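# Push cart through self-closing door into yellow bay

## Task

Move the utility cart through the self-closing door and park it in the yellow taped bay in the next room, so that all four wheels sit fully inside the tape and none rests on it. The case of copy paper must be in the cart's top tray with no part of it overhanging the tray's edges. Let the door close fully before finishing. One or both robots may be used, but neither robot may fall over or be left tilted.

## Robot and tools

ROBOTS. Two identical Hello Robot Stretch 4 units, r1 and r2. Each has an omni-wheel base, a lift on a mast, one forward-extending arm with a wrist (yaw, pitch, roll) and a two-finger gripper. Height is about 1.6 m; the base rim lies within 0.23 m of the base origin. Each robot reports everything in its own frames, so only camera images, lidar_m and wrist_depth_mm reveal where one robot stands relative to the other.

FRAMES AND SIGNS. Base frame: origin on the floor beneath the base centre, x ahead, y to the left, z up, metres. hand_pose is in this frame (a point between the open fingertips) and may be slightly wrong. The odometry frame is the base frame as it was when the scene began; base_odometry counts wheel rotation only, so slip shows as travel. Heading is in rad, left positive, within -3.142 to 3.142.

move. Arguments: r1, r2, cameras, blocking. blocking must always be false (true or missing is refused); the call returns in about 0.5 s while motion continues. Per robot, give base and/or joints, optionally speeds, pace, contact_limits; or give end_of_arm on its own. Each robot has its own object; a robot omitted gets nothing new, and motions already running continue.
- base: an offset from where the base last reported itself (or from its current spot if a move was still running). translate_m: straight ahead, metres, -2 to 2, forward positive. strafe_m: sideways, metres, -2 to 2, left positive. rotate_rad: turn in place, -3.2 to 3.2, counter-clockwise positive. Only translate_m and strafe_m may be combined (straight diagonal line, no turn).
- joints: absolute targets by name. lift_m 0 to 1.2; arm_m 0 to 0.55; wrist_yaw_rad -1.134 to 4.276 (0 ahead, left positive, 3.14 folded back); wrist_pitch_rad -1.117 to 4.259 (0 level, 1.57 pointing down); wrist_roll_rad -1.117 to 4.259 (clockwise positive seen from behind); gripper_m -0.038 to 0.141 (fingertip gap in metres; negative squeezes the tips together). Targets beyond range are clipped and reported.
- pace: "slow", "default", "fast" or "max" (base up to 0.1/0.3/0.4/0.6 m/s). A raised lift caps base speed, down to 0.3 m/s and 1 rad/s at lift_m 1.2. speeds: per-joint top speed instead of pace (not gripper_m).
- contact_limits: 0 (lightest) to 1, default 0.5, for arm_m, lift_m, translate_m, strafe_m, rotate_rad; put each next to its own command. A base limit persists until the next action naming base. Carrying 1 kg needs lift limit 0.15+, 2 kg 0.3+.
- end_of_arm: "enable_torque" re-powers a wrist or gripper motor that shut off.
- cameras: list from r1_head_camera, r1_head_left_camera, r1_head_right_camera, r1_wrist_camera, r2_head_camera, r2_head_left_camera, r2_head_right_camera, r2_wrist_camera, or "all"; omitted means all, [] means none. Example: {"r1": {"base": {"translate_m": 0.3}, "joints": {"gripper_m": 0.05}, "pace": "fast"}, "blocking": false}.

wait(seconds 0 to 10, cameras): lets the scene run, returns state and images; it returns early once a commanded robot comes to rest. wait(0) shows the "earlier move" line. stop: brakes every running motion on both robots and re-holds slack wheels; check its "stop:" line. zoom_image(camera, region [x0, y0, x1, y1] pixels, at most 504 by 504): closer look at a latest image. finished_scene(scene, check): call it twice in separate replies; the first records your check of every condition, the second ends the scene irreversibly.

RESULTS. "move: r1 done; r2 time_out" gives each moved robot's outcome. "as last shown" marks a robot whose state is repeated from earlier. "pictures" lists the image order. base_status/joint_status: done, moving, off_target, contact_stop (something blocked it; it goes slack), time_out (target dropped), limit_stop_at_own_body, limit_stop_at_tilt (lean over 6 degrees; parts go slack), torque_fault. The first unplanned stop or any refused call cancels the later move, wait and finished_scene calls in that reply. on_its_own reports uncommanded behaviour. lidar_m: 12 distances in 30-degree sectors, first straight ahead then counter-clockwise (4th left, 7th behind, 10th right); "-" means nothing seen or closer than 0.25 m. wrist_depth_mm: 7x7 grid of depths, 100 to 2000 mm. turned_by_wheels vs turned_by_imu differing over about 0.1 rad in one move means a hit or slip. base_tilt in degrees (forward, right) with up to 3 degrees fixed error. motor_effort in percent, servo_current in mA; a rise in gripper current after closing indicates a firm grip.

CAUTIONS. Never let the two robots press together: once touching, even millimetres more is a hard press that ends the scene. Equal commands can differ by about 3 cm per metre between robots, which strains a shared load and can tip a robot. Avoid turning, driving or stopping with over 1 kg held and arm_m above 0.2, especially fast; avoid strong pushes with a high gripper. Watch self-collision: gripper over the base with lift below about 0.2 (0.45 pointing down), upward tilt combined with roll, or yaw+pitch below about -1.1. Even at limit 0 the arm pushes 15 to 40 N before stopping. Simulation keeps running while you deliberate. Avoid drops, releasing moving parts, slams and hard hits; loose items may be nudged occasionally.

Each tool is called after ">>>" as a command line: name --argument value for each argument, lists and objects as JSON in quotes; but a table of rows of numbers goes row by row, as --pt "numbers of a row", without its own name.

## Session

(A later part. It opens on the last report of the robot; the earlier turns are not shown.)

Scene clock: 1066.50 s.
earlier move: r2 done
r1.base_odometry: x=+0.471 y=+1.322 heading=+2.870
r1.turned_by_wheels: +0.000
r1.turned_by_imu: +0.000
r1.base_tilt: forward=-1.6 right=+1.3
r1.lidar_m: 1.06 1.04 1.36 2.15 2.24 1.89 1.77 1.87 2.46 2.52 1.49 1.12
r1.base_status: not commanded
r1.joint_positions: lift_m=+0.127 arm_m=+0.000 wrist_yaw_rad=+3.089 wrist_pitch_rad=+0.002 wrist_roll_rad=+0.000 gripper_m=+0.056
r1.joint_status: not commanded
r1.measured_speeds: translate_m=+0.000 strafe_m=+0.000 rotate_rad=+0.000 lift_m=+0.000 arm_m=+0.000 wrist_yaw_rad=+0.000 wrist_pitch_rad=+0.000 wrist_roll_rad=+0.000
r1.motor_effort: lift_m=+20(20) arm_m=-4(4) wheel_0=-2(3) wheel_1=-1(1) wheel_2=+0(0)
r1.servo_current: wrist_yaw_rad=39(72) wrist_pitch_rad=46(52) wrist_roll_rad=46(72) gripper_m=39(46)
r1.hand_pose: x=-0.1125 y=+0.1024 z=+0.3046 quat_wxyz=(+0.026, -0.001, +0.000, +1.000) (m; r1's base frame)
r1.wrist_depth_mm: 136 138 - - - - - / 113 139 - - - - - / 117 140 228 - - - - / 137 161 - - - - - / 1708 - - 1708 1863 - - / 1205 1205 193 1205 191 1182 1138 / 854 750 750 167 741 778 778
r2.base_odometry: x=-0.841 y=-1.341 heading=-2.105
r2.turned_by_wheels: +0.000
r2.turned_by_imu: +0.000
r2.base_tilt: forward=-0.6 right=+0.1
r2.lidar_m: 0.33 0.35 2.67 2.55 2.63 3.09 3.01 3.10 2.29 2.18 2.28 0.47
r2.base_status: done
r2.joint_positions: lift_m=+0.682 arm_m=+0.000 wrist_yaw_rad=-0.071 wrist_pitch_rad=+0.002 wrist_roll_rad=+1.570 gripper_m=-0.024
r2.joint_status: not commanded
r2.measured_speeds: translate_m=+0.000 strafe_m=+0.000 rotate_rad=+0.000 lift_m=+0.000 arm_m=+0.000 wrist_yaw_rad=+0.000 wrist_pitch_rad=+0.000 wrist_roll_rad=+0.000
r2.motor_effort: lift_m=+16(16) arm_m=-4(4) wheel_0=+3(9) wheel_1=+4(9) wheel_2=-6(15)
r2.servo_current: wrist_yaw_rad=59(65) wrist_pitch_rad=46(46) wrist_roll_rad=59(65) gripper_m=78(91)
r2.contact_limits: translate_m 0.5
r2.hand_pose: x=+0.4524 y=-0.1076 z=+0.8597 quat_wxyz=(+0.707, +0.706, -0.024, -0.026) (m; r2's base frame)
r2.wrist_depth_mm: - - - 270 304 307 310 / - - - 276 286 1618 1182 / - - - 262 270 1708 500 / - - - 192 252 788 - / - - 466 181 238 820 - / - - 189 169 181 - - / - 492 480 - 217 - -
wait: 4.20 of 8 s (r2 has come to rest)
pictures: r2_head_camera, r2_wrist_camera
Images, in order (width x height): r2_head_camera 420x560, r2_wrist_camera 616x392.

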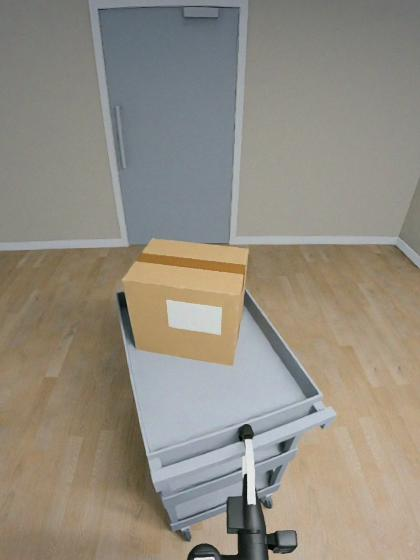

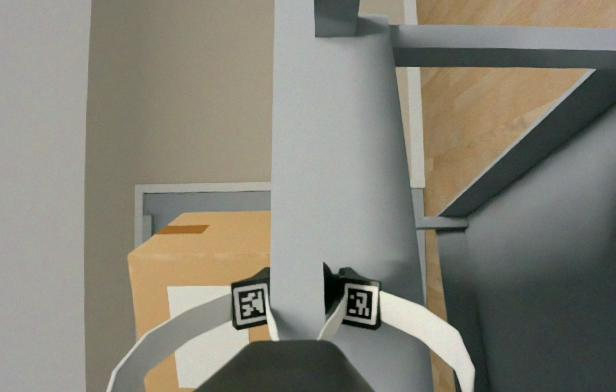

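>>> move --r2 '{"base": {"translate_m": 0.42, "strafe_m": 0.155}, "pace": "slow", "contact_limits": {"translate_m": 0.5}}' --blocking false --cameras '[]'

>>> wait --seconds 9 --cameras '["r2_wrist_camera", "r2_head_camera"]'

Scene clock: 1091.67 s.
move: r2 moving
r1.base_odometry: x=+0.471 y=+1.322 heading=+2.870
r1.turned_by_wheels: +0.000
r1.turned_by_imu: +0.000
r1.base_tilt: forward=-1.6 right=+1.3
r1.lidar_m: 1.06 1.04 1.36 2.17 2.24 1.88 1.78 1.83 2.50 2.55 1.50 1.12
r1.base_status: not commanded
r1.joint_positions: lift_m=+0.127 arm_m=+0.000 wrist_yaw_rad=+3.089 wrist_pitch_rad=+0.002 wrist_roll_rad=+0.000 gripper_m=+0.056
r1.joint_status: not commanded
r1.measured_speeds: translate_m=+0.000 strafe_m=+0.000 rotate_rad=+0.000 lift_m=+0.000 arm_m=+0.000 wrist_yaw_rad=+0.000 wrist_pitch_rad=+0.000 wrist_roll_rad=+0.000
r1.motor_effort: lift_m=+20(20) arm_m=-4(4) wheel_0=-2(3) wheel_1=-1(1) wheel_2=+0(0)
r1.servo_current: wrist_yaw_rad=39(52) wrist_pitch_rad=39(46) wrist_roll_rad=52(59) gripper_m=46(46)
r1.hand_pose: x=-0.1125 y=+0.1024 z=+0.3046 quat_wxyz=(+0.026, -0.001, +0.000, +1.000) (m; r1's base frame)
r1.wrist_depth_mm: 136 139 - - - - - / 113 139 - - - - - / 117 140 229 - - - - / 137 162 - - - - - / 1661 - - 1618 1863 - - / 1182 1205 193 1205 191 1160 1160 / 842 741 750 167 750 778 778
r2.base_odometry: x=-0.843 y=-1.354 heading=-2.105
r2.turned_by_wheels: +0.000
r2.turned_by_imu: +0.000
r2.base_tilt: forward=-0.7 right=+0.0
r2.lidar_m: 0.34 0.34 2.63 2.53 2.64 3.12 3.01 3.12 2.29 2.19 2.28 0.44
r2.base_status: translate_m moving; strafe_m moving
r2.joint_positions: lift_m=+0.682 arm_m=+0.000 wrist_yaw_rad=-0.071 wrist_pitch_rad=+0.002 wrist_roll_rad=+1.570 gripper_m=-0.024
r2.joint_status: not commanded
r2.measured_speeds: translate_m=+0.049 strafe_m=+0.018 rotate_rad=-0.001 lift_m=+0.000 arm_m=+0.000 wrist_yaw_rad=+0.000 wrist_pitch_rad=+0.000 wrist_roll_rad=+0.000
r2.motor_effort: lift_m=+16(16) arm_m=-3(4) wheel_0=+1(8) wheel_1=+6(8) wheel_2=-12(13)
r2.servo_current: wrist_yaw_rad=46(59) wrist_pitch_rad=33(46) wrist_roll_rad=46(59) gripper_m=72(85)
r2.contact_limits: translate_m 0.5
r2.hand_pose: x=+0.4524 y=-0.1076 z=+0.8597 quat_wxyz=(+0.707, +0.706, -0.024, -0.026) (m; r2's base frame)
r2.wrist_depth_mm: - - - 270 306 306 310 / - - - 277 285 1618 1160 / - - - 260 267 1708 496 / - - - 192 252 788 - / - - 466 182 238 842 - / - - 189 169 182 - - / - - 484 - 218 - -
pictures: none
No camera images: "cameras" was empty.

Scene clock: 1096.87 s.
earlier move: r2 done
r1.base_odometry: x=+0.471 y=+1.322 heading=+2.870
r1.turned_by_wheels: +0.000
r1.turned_by_imu: +0.000
r1.base_tilt: forward=-1.6 right=+1.3
r1.lidar_m: 1.06 1.03 1.35 2.17 2.24 1.90 1.78 1.86 2.48 2.55 1.48 1.12
r1.base_status: not commanded
r1.joint_positions: lift_m=+0.127 arm_m=+0.000 wrist_yaw_rad=+3.089 wrist_pitch_rad=+0.002 wrist_roll_rad=+0.000 gripper_m=+0.056
r1.joint_status: not commanded
r1.measured_speeds: translate_m=+0.000 strafe_m=+0.000 rotate_rad=+0.000 lift_m=+0.000 arm_m=+0.000 wrist_yaw_rad=+0.000 wrist_pitch_rad=+0.000 wrist_roll_rad=+0.000
r1.motor_effort: lift_m=+20(20) arm_m=-4(4) wheel_0=-2(3) wheel_1=-1(1) wheel_2=+0(0)
r1.servo_current: wrist_yaw_rad=52(72) wrist_pitch_rad=46(52) wrist_roll_rad=72(72) gripper_m=46(52)
r1.hand_pose: x=-0.1125 y=+0.1024 z=+0.3046 quat_wxyz=(+0.026, -0.001, +0.000, +1.000) (m; r1's base frame)
r1.wrist_depth_mm: 136 138 - - - - - / 113 139 - - - - - / 117 140 228 - - - - / 137 161 - - - - - / 1708 - - 1708 1921 - - / 1182 1182 193 1205 190 1205 1138 / 842 759 759 167 750 778 778
r2.base_odometry: x=-0.921 y=-1.781 heading=-2.104
r2.turned_by_wheels: +0.001
r2.turned_by_imu: +0.002
r2.base_tilt: forward=-0.7 right=+0.1
r2.lidar_m: 0.35 0.35 2.52 2.40 2.51 3.44 3.47 3.31 2.43 2.35 2.46 0.45
r2.base_status: done
r2.joint_positions: lift_m=+0.682 arm_m=+0.000 wrist_yaw_rad=-0.070 wrist_pitch_rad=+0.002 wrist_roll_rad=+1.570 gripper_m=-0.024
r2.joint_status: not commanded
r2.measured_speeds: translate_m=+0.000 strafe_m=+0.000 rotate_rad=+0.000 lift_m=+0.000 arm_m=+0.000 wrist_yaw_rad=+0.000 wrist_pitch_rad=+0.000 wrist_roll_rad=+0.000
r2.motor_effort: lift_m=+16(16) arm_m=-4(4) wheel_0=+6(10) wheel_1=+5(9) wheel_2=-5(14)
r2.servo_current: wrist_yaw_rad=46(59) wrist_pitch_rad=39(52) wrist_roll_rad=46(65) gripper_m=78(85)
r2.contact_limits: translate_m 0.5
r2.hand_pose: x=+0.4525 y=-0.1074 z=+0.8597 quat_wxyz=(+0.707, +0.706, -0.024, -0.025) (m; r2's base frame)
r2.wrist_depth_mm: - - - 267 276 298 297 / - - - 259 265 1661 1182 / - - - 191 253 1708 - / - - 591 184 245 831 - / - 477 469 177 236 831 - / - - 189 171 180 - - / - - 508 - 223 - -
wait: 5.20 of 9 s (r2 has come to rest)
pictures: r2_head_camera, r2_wrist_camera
Images, in order (width x height): r2_head_camera 420x560, r2_wrist_camera 616x392.

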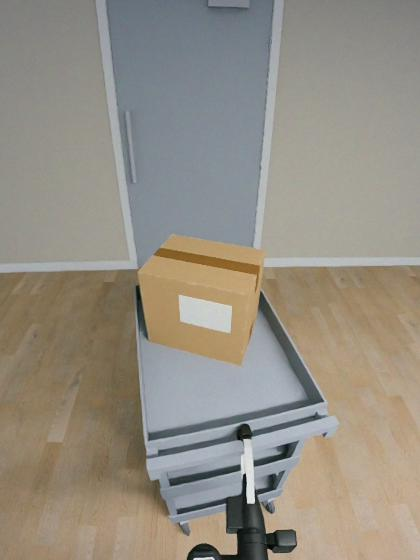

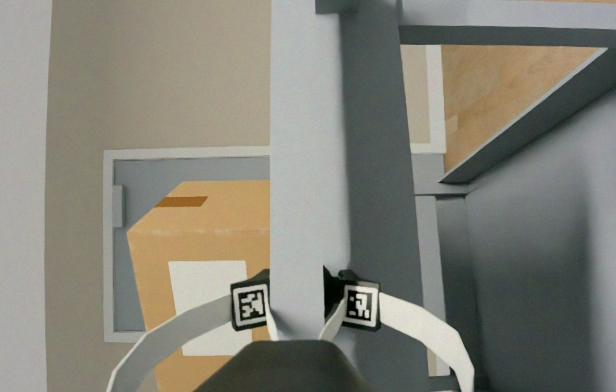

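>>> move --r2 '{"base": {"strafe_m": 0.30}, "pace": "slow", "contact_limits": {"strafe_m": 0.5}}' --blocking false --cameras '[]'

>>> wait --seconds 7 --cameras '["r2_wrist_camera", "r2_head_camera"]'

Scene clock: 1129.17 s.
move: r2 moving
r1.base_odometry: x=+0.471 y=+1.322 heading=+2.870
r1.turned_by_wheels: +0.000
r1.turned_by_imu: +0.000
r1.base_tilt: forward=-1.6 right=+1.3
r1.lidar_m: 1.05 1.04 1.36 2.17 2.25 1.90 1.79 1.84 2.49 2.55 1.47 1.13
r1.base_status: not commanded
r1.joint_positions: lift_m=+0.127 arm_m=+0.000 wrist_yaw_rad=+3.089 wrist_pitch_rad=+0.002 wrist_roll_rad=+0.000 gripper_m=+0.056
r1.joint_status: not commanded
r1.measured_speeds: translate_m=+0.000 strafe_m=+0.000 rotate_rad=+0.000 lift_m=+0.000 arm_m=+0.000 wrist_yaw_rad=+0.000 wrist_pitch_rad=+0.000 wrist_roll_rad=+0.000
r1.motor_effort: lift_m=+20(20) arm_m=-4(4) wheel_0=-2(3) wheel_1=-1(1) wheel_2=+0(0)
r1.servo_current: wrist_yaw_rad=52(65) wrist_pitch_rad=46(46) wrist_roll_rad=46(65) gripper_m=46(46)
r1.hand_pose: x=-0.1125 y=+0.1024 z=+0.3046 quat_wxyz=(+0.026, -0.001, +0.000, +1.000) (m; r1's base frame)
r1.wrist_depth_mm: 137 139 - - - - - / 113 139 - - - - - / 117 140 228 - - - - / 137 161 - - - - - / 1661 - - 1708 1983 - - / 1205 1205 193 1182 191 1182 1138 / 854 750 741 167 741 778 768
r2.base_odometry: x=-0.908 y=-1.788 heading=-2.105
r2.turned_by_wheels: +0.000
r2.turned_by_imu: +0.000
r2.base_tilt: forward=-0.7 right=+0.1
r2.lidar_m: 0.35 0.38 2.49 2.38 2.50 3.40 3.45 3.36 2.44 2.36 2.47 0.45
r2.base_status: strafe_m moving
r2.joint_positions: lift_m=+0.682 arm_m=+0.000 wrist_yaw_rad=-0.070 wrist_pitch_rad=+0.002 wrist_roll_rad=+1.570 gripper_m=-0.024
r2.joint_status: not commanded
r2.measured_speeds: translate_m=-0.001 strafe_m=+0.056 rotate_rad=+0.004 lift_m=+0.000 arm_m=+0.000 wrist_yaw_rad=-0.009 wrist_pitch_rad=+0.000 wrist_roll_rad=+0.000
r2.motor_effort: lift_m=+16(16) arm_m=-4(4) wheel_0=-13(14) wheel_1=+9(9) wheel_2=+0(3)
r2.servo_current: wrist_yaw_rad=39(52) wrist_pitch_rad=46(46) wrist_roll_rad=52(52) gripper_m=78(85)
r2.contact_limits: strafe_m 0.5
r2.hand_pose: x=+0.4524 y=-0.1075 z=+0.8597 quat_wxyz=(+0.707, +0.706, -0.024, -0.026) (m; r2's base frame)
r2.wrist_depth_mm: - - - 271 277 300 300 / - - - 262 266 1708 1160 / - - - 191 254 1708 - / - - 591 185 245 854 - / - 477 469 178 236 809 - / - - 189 171 180 - - / - - 512 - 222 - -
pictures: none
No camera images: "cameras" was empty.

Scene clock: 1132.80 s.
earlier move: r2 done
r1.base_odometry: x=+0.471 y=+1.322 heading=+2.870
r1.turned_by_wheels: +0.000
r1.turned_by_imu: +0.000
r1.base_tilt: forward=-1.6 right=+1.3
r1.lidar_m: 1.07 1.02 1.36 2.15 2.23 1.89 1.77 1.84 2.46 2.53 1.49 1.13
r1.base_status: not commanded
r1.joint_positions: lift_m=+0.127 arm_m=+0.000 wrist_yaw_rad=+3.089 wrist_pitch_rad=+0.002 wrist_roll_rad=+0.000 gripper_m=+0.056
r1.joint_status: not commanded
r1.measured_speeds: translate_m=+0.000 strafe_m=+0.000 rotate_rad=+0.000 lift_m=+0.000 arm_m=+0.000 wrist_yaw_rad=+0.000 wrist_pitch_rad=+0.000 wrist_roll_rad=+0.000
r1.motor_effort: lift_m=+20(20) arm_m=-4(4) wheel_0=-2(3) wheel_1=-1(1) wheel_2=+0(0)
r1.servo_current: wrist_yaw_rad=33(72) wrist_pitch_rad=39(52) wrist_roll_rad=46(65) gripper_m=39(52)
r1.hand_pose: x=-0.1125 y=+0.1024 z=+0.3046 quat_wxyz=(+0.026, -0.001, +0.000, +1.000) (m; r1's base frame)
r1.wrist_depth_mm: 136 139 - - - - - / 113 139 - - - - - / 118 139 228 - - - - / 137 162 - - - - - / 1661 - - 1661 1863 - - / 1182 1182 193 1205 190 1160 1138 / 842 750 750 167 741 778 768
r2.base_odometry: x=-0.663 y=-1.933 heading=-2.105
r2.turned_by_wheels: +0.000
r2.turned_by_imu: +0.000
r2.base_tilt: forward=-0.7 right=+0.1
r2.lidar_m: 0.41 2.51 2.17 2.09 2.21 3.00 3.47 3.51 2.75 2.66 2.77 0.40
r2.base_status: done
r2.joint_positions: lift_m=+0.682 arm_m=+0.000 wrist_yaw_rad=-0.070 wrist_pitch_rad=+0.002 wrist_roll_rad=+1.570 gripper_m=-0.024
r2.joint_status: not commanded
r2.measured_speeds: translate_m=+0.000 strafe_m=+0.000 rotate_rad=+0.000 lift_m=+0.000 arm_m=+0.000 wrist_yaw_rad=+0.000 wrist_pitch_rad=+0.000 wrist_roll_rad=+0.000
r2.motor_effort: lift_m=+16(16) arm_m=-4(4) wheel_0=-4(14) wheel_1=+4(9) wheel_2=+0(3)
r2.servo_current: wrist_yaw_rad=52(59) wrist_pitch_rad=39(52) wrist_roll_rad=52(65) gripper_m=85(91)
r2.contact_limits: strafe_m 0.5
r2.hand_pose: x=+0.4525 y=-0.1073 z=+0.8597 quat_wxyz=(+0.707, +0.706, -0.024, -0.025) (m; r2's base frame)
r2.wrist_depth_mm: - - - 143 198 741 - / - - 500 148 206 750 - / - 455 439 153 212 - - / - - 500 158 220 831 - / - - 585 165 228 - - / - - 188 170 181 1756 - / - - - - - 1576 469
wait: 3.63 of 7 s (r2 has come to rest)
pictures: r2_head_camera, r2_wrist_camera
Images, in order (width x height): r2_head_camera 420x560, r2_wrist_camera 616x392.

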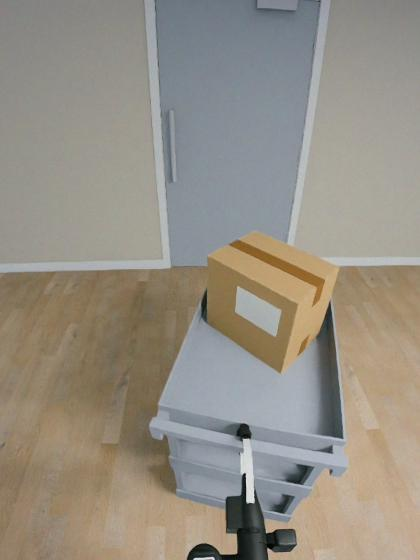

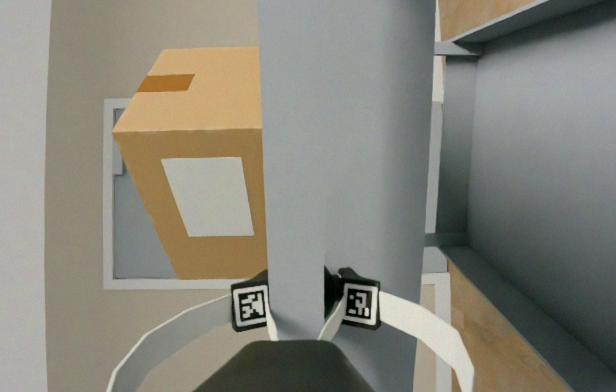

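>>> move --blocking false --cameras '["r1_head_camera", "r2_head_camera", "r2_wrist_camera"]'

Scene clock: 1161.90 s.
r1.base_odometry: x=+0.471 y=+1.322 heading=+2.870
r1.turned_by_wheels: +0.000
r1.turned_by_imu: +0.000
r1.base_tilt: forward=-1.6 right=+1.3
r1.lidar_m: 1.04 1.01 1.39 2.16 2.22 1.90 1.78 1.84 2.51 2.53 1.48 1.11
r1.base_status: not commanded
r1.joint_positions: lift_m=+0.127 arm_m=+0.000 wrist_yaw_rad=+3.089 wrist_pitch_rad=+0.002 wrist_roll_rad=+0.000 gripper_m=+0.056
r1.joint_status: not commanded
r1.measured_speeds: translate_m=+0.000 strafe_m=+0.000 rotate_rad=+0.000 lift_m=+0.000 arm_m=+0.000 wrist_yaw_rad=+0.000 wrist_pitch_rad=+0.000 wrist_roll_rad=+0.000
r1.motor_effort: lift_m=+20(20) arm_m=-4(4) wheel_0=-3(3) wheel_1=-1(1) wheel_2=+0(0)
r1.servo_current: wrist_yaw_rad=46(72) wrist_pitch_rad=39(52) wrist_roll_rad=26(65) gripper_m=33(52)
r1.hand_pose: x=-0.1125 y=+0.1024 z=+0.3046 quat_wxyz=(+0.026, -0.001, +0.000, +1.000) (m; r1's base frame)
r1.wrist_depth_mm: 136 139 - - - - - / 114 139 - - - - - / 117 139 229 - - - - / 137 161 - - - - - / 1661 - - 1708 1863 - - / 1205 1205 193 1229 190 1160 1138 / 854 750 759 167 759 778 768
r2.base_odometry: x=-0.663 y=-1.933 heading=-2.105
r2.turned_by_wheels: +0.000
r2.turned_by_imu: +0.000
r2.base_tilt: forward=-0.7 right=+0.1
r2.lidar_m: 0.41 2.50 2.17 2.10 2.20 3.00 3.50 3.55 2.77 2.64 2.75 0.41
r2.base_status: done
r2.joint_positions: lift_m=+0.682 arm_m=+0.000 wrist_yaw_rad=-0.070 wrist_pitch_rad=+0.002 wrist_roll_rad=+1.570 gripper_m=-0.024
r2.joint_status: not commanded
r2.measured_speeds: translate_m=+0.000 strafe_m=+0.000 rotate_rad=+0.000 lift_m=+0.000 arm_m=+0.000 wrist_yaw_rad=+0.000 wrist_pitch_rad=+0.000 wrist_roll_rad=+0.000
r2.motor_effort: lift_m=+16(16) arm_m=-4(4) wheel_0=-4(14) wheel_1=+4(9) wheel_2=+0(3)
r2.servo_current: wrist_yaw_rad=46(59) wrist_pitch_rad=39(52) wrist_roll_rad=46(65) gripper_m=85(91)
r2.contact_limits: strafe_m 0.5
r2.hand_pose: x=+0.4525 y=-0.1073 z=+0.8597 quat_wxyz=(+0.707, +0.706, -0.024, -0.025) (m; r2's base frame)
r2.wrist_depth_mm: - - - 143 198 741 - / - - 500 148 206 750 - / - 455 442 152 212 - - / - - 496 158 220 831 - / - - 585 165 229 - - / - - 187 170 180 1708 - / - - - - - 1618 473
pictures: r1_head_camera, r2_head_camera, r2_wrist_camera
Images, in order (width x height): r1_head_camera 420x560, r2_head_camera 420x560, r2_wrist_camera 616x392.

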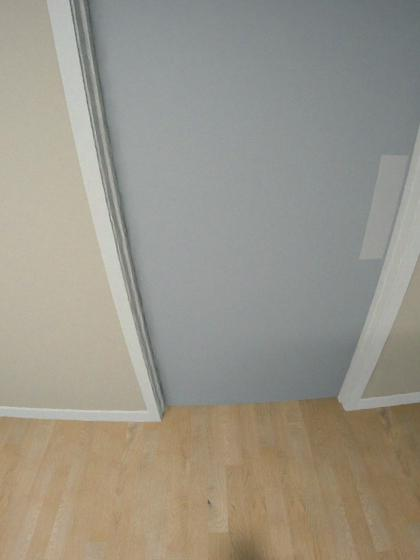

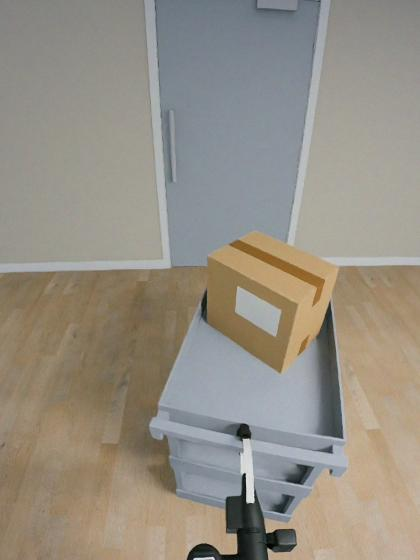

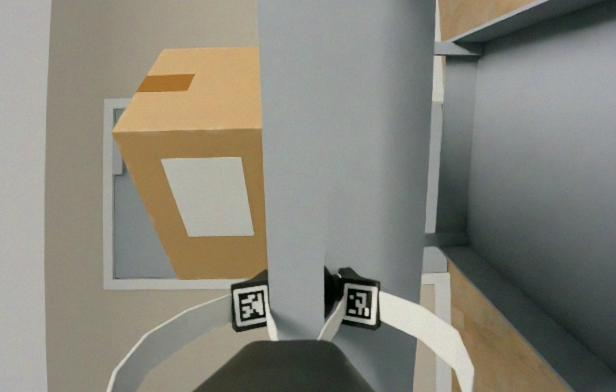

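>>> move --r2 '{"base": {"translate_m": -0.388, "strafe_m": 0.097}, "pace": "slow", "contact_limits": {"translate_m": 0.5}}' --blocking false --cameras '[]'

>>> wait --seconds 5 --cameras '["r2_head_camera"]'

Scene clock: 1188.57 s.
move: r2 moving
r1.base_odometry: x=+0.471 y=+1.322 heading=+2.870
r1.turned_by_wheels: +0.000
r1.turned_by_imu: +0.000
r1.base_tilt: forward=-1.6 right=+1.2
r1.lidar_m: 1.05 1.04 1.36 2.15 2.24 1.86 1.79 1.87 2.48 2.54 1.50 1.12
r1.base_status: not commanded
r1.joint_positions: lift_m=+0.127 arm_m=+0.000 wrist_yaw_rad=+3.089 wrist_pitch_rad=+0.002 wrist_roll_rad=+0.000 gripper_m=+0.056
r1.joint_status: not commanded
r1.measured_speeds: translate_m=+0.000 strafe_m=+0.000 rotate_rad=+0.000 lift_m=+0.000 arm_m=+0.000 wrist_yaw_rad=+0.000 wrist_pitch_rad=+0.000 wrist_roll_rad=+0.000
r1.motor_effort: lift_m=+20(20) arm_m=-4(4) wheel_0=-2(3) wheel_1=-1(1) wheel_2=+0(0)
r1.servo_current: wrist_yaw_rad=52(72) wrist_pitch_rad=46(46) wrist_roll_rad=39(59) gripper_m=39(46)
r1.hand_pose: x=-0.1125 y=+0.1024 z=+0.3046 quat_wxyz=(+0.026, -0.001, +0.000, +1.000) (m; r1's base frame)
r1.wrist_depth_mm: 136 139 - - - - - / 113 139 - - - - - / 117 140 229 - - - - / 137 161 - - - - - / 1661 - - 1708 1921 - - / 1205 1182 193 1205 190 1138 1118 / 831 750 750 167 732 759 768
r2.base_odometry: x=-0.654 y=-1.925 heading=-2.105
r2.turned_by_wheels: +0.000
r2.turned_by_imu: +0.000
r2.base_tilt: forward=-0.6 right=+0.1
r2.lidar_m: 0.43 2.51 2.17 2.10 2.20 3.00 3.46 3.51 2.77 2.64 2.75 0.41
r2.base_status: translate_m moving; strafe_m moving
r2.joint_positions: lift_m=+0.682 arm_m=+0.000 wrist_yaw_rad=-0.069 wrist_pitch_rad=+0.002 wrist_roll_rad=+1.570 gripper_m=-0.024
r2.joint_status: not commanded
r2.measured_speeds: translate_m=-0.049 strafe_m=+0.012 rotate_rad=+0.000 lift_m=+0.000 arm_m=+0.000 wrist_yaw_rad=+0.001 wrist_pitch_rad=+0.000 wrist_roll_rad=+0.000
r2.motor_effort: lift_m=+16(16) arm_m=-4(4) wheel_0=-10(11) wheel_1=-6(7) wheel_2=+12(13)
r2.servo_current: wrist_yaw_rad=52(52) wrist_pitch_rad=46(46) wrist_roll_rad=52(59) gripper_m=78(85)
r2.contact_limits: translate_m 0.5
r2.hand_pose: x=+0.4526 y=-0.1070 z=+0.8597 quat_wxyz=(+0.707, +0.706, -0.023, -0.025) (m; r2's base frame)
r2.wrist_depth_mm: - - - 143 198 741 - / - - 496 148 205 750 - / - 455 439 152 212 - - / - - 500 158 220 842 - / - - 591 165 229 - - / - - 188 170 180 1756 - / - - - - - 1618 469
pictures: none
No camera images: "cameras" was empty.

Scene clock: 1193.33 s.
earlier move: r2 done
r1.base_odometry: x=+0.471 y=+1.322 heading=+2.870
r1.turned_by_wheels: +0.000
r1.turned_by_imu: +0.000
r1.base_tilt: forward=-1.6 right=+1.3
r1.lidar_m: 1.05 1.04 1.36 2.16 2.22 1.91 1.77 1.84 2.46 2.54 1.49 1.10
r1.base_status: not commanded
r1.joint_positions: lift_m=+0.127 arm_m=+0.000 wrist_yaw_rad=+3.089 wrist_pitch_rad=+0.002 wrist_roll_rad=+0.000 gripper_m=+0.056
r1.joint_status: not commanded
r1.measured_speeds: translate_m=+0.000 strafe_m=+0.000 rotate_rad=+0.000 lift_m=+0.000 arm_m=+0.000 wrist_yaw_rad=+0.000 wrist_pitch_rad=+0.000 wrist_roll_rad=+0.000
r1.motor_effort: lift_m=+20(20) arm_m=-4(4) wheel_0=-3(3) wheel_1=-1(1) wheel_2=+0(0)
r1.servo_current: wrist_yaw_rad=59(85) wrist_pitch_rad=46(52) wrist_roll_rad=52(72) gripper_m=39(52)
r1.hand_pose: x=-0.1125 y=+0.1024 z=+0.3046 quat_wxyz=(+0.026, -0.001, +0.000, +1.000) (m; r1's base frame)
r1.wrist_depth_mm: 136 138 - - - - - / 114 139 - - - - - / 117 140 228 - - - - / 137 161 - - - - - / 1661 - - 1708 1863 - - / 1182 1205 193 1182 191 1182 1138 / 854 750 759 167 741 778 768
r2.base_odometry: x=-0.382 y=-1.649 heading=-2.105
r2.turned_by_wheels: +0.000
r2.turned_by_imu: +0.002
r2.base_tilt: forward=-0.7 right=+0.0
r2.lidar_m: 0.39 0.44 2.07 1.99 2.08 2.89 3.04 3.13 2.87 2.73 2.87 0.42
r2.base_status: done
r2.joint_positions: lift_m=+0.682 arm_m=+0.000 wrist_yaw_rad=-0.065 wrist_pitch_rad=+0.002 wrist_roll_rad=+1.570 gripper_m=-0.024
r2.joint_status: not commanded
r2.measured_speeds: translate_m=+0.000 strafe_m=+0.000 rotate_rad=+0.000 lift_m=+0.000 arm_m=+0.000 wrist_yaw_rad=+0.000 wrist_pitch_rad=+0.000 wrist_roll_rad=+0.000
r2.motor_effort: lift_m=+16(16) arm_m=-4(4) wheel_0=-2(13) wheel_1=-5(8) wheel_2=+7(14)
r2.servo_current: wrist_yaw_rad=46(59) wrist_pitch_rad=39(52) wrist_roll_rad=46(65) gripper_m=78(91)
r2.contact_limits: translate_m 0.5
r2.hand_pose: x=+0.4530 y=-0.1061 z=+0.8597 quat_wxyz=(+0.707, +0.706, -0.022, -0.024) (m; r2's base frame)
r2.wrist_depth_mm: - - - 160 220 1618 1138 / - - - 163 221 750 - / - - 488 165 224 820 - / - 492 477 167 228 831 - / - - 530 169 230 854 - / - - 187 171 180 - - / - - - - 236 1576 508
wait: 4.77 of 5 s (r2 has come to rest)
pictures: r2_head_camera
Images, in order (width x height): r2_head_camera 420x560.

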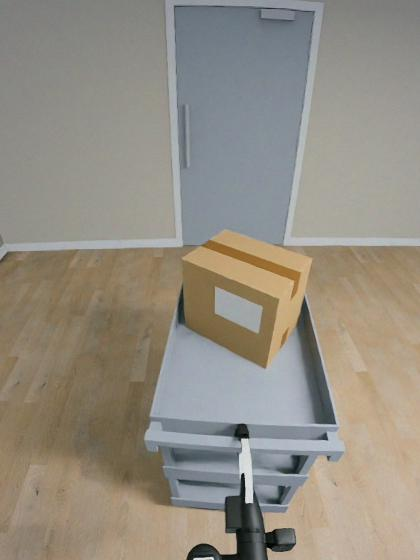

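>>> zoom_image --camera "r2_head_camera" --region '[120, 0, 350, 300]'

>>> zoom_image --camera "r2_head_camera" --region '[120, 220, 370, 530]'

Scaled by 1.680 from the camera's 420x560 image, which has a finer 1200x1600 frame.

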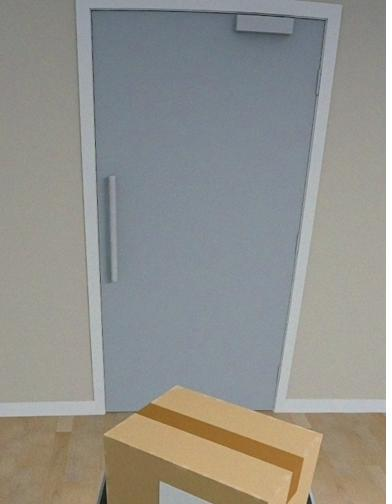

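Scaled by 1.626 from the camera's 420x560 image, which has a finer 1200x1600 frame.

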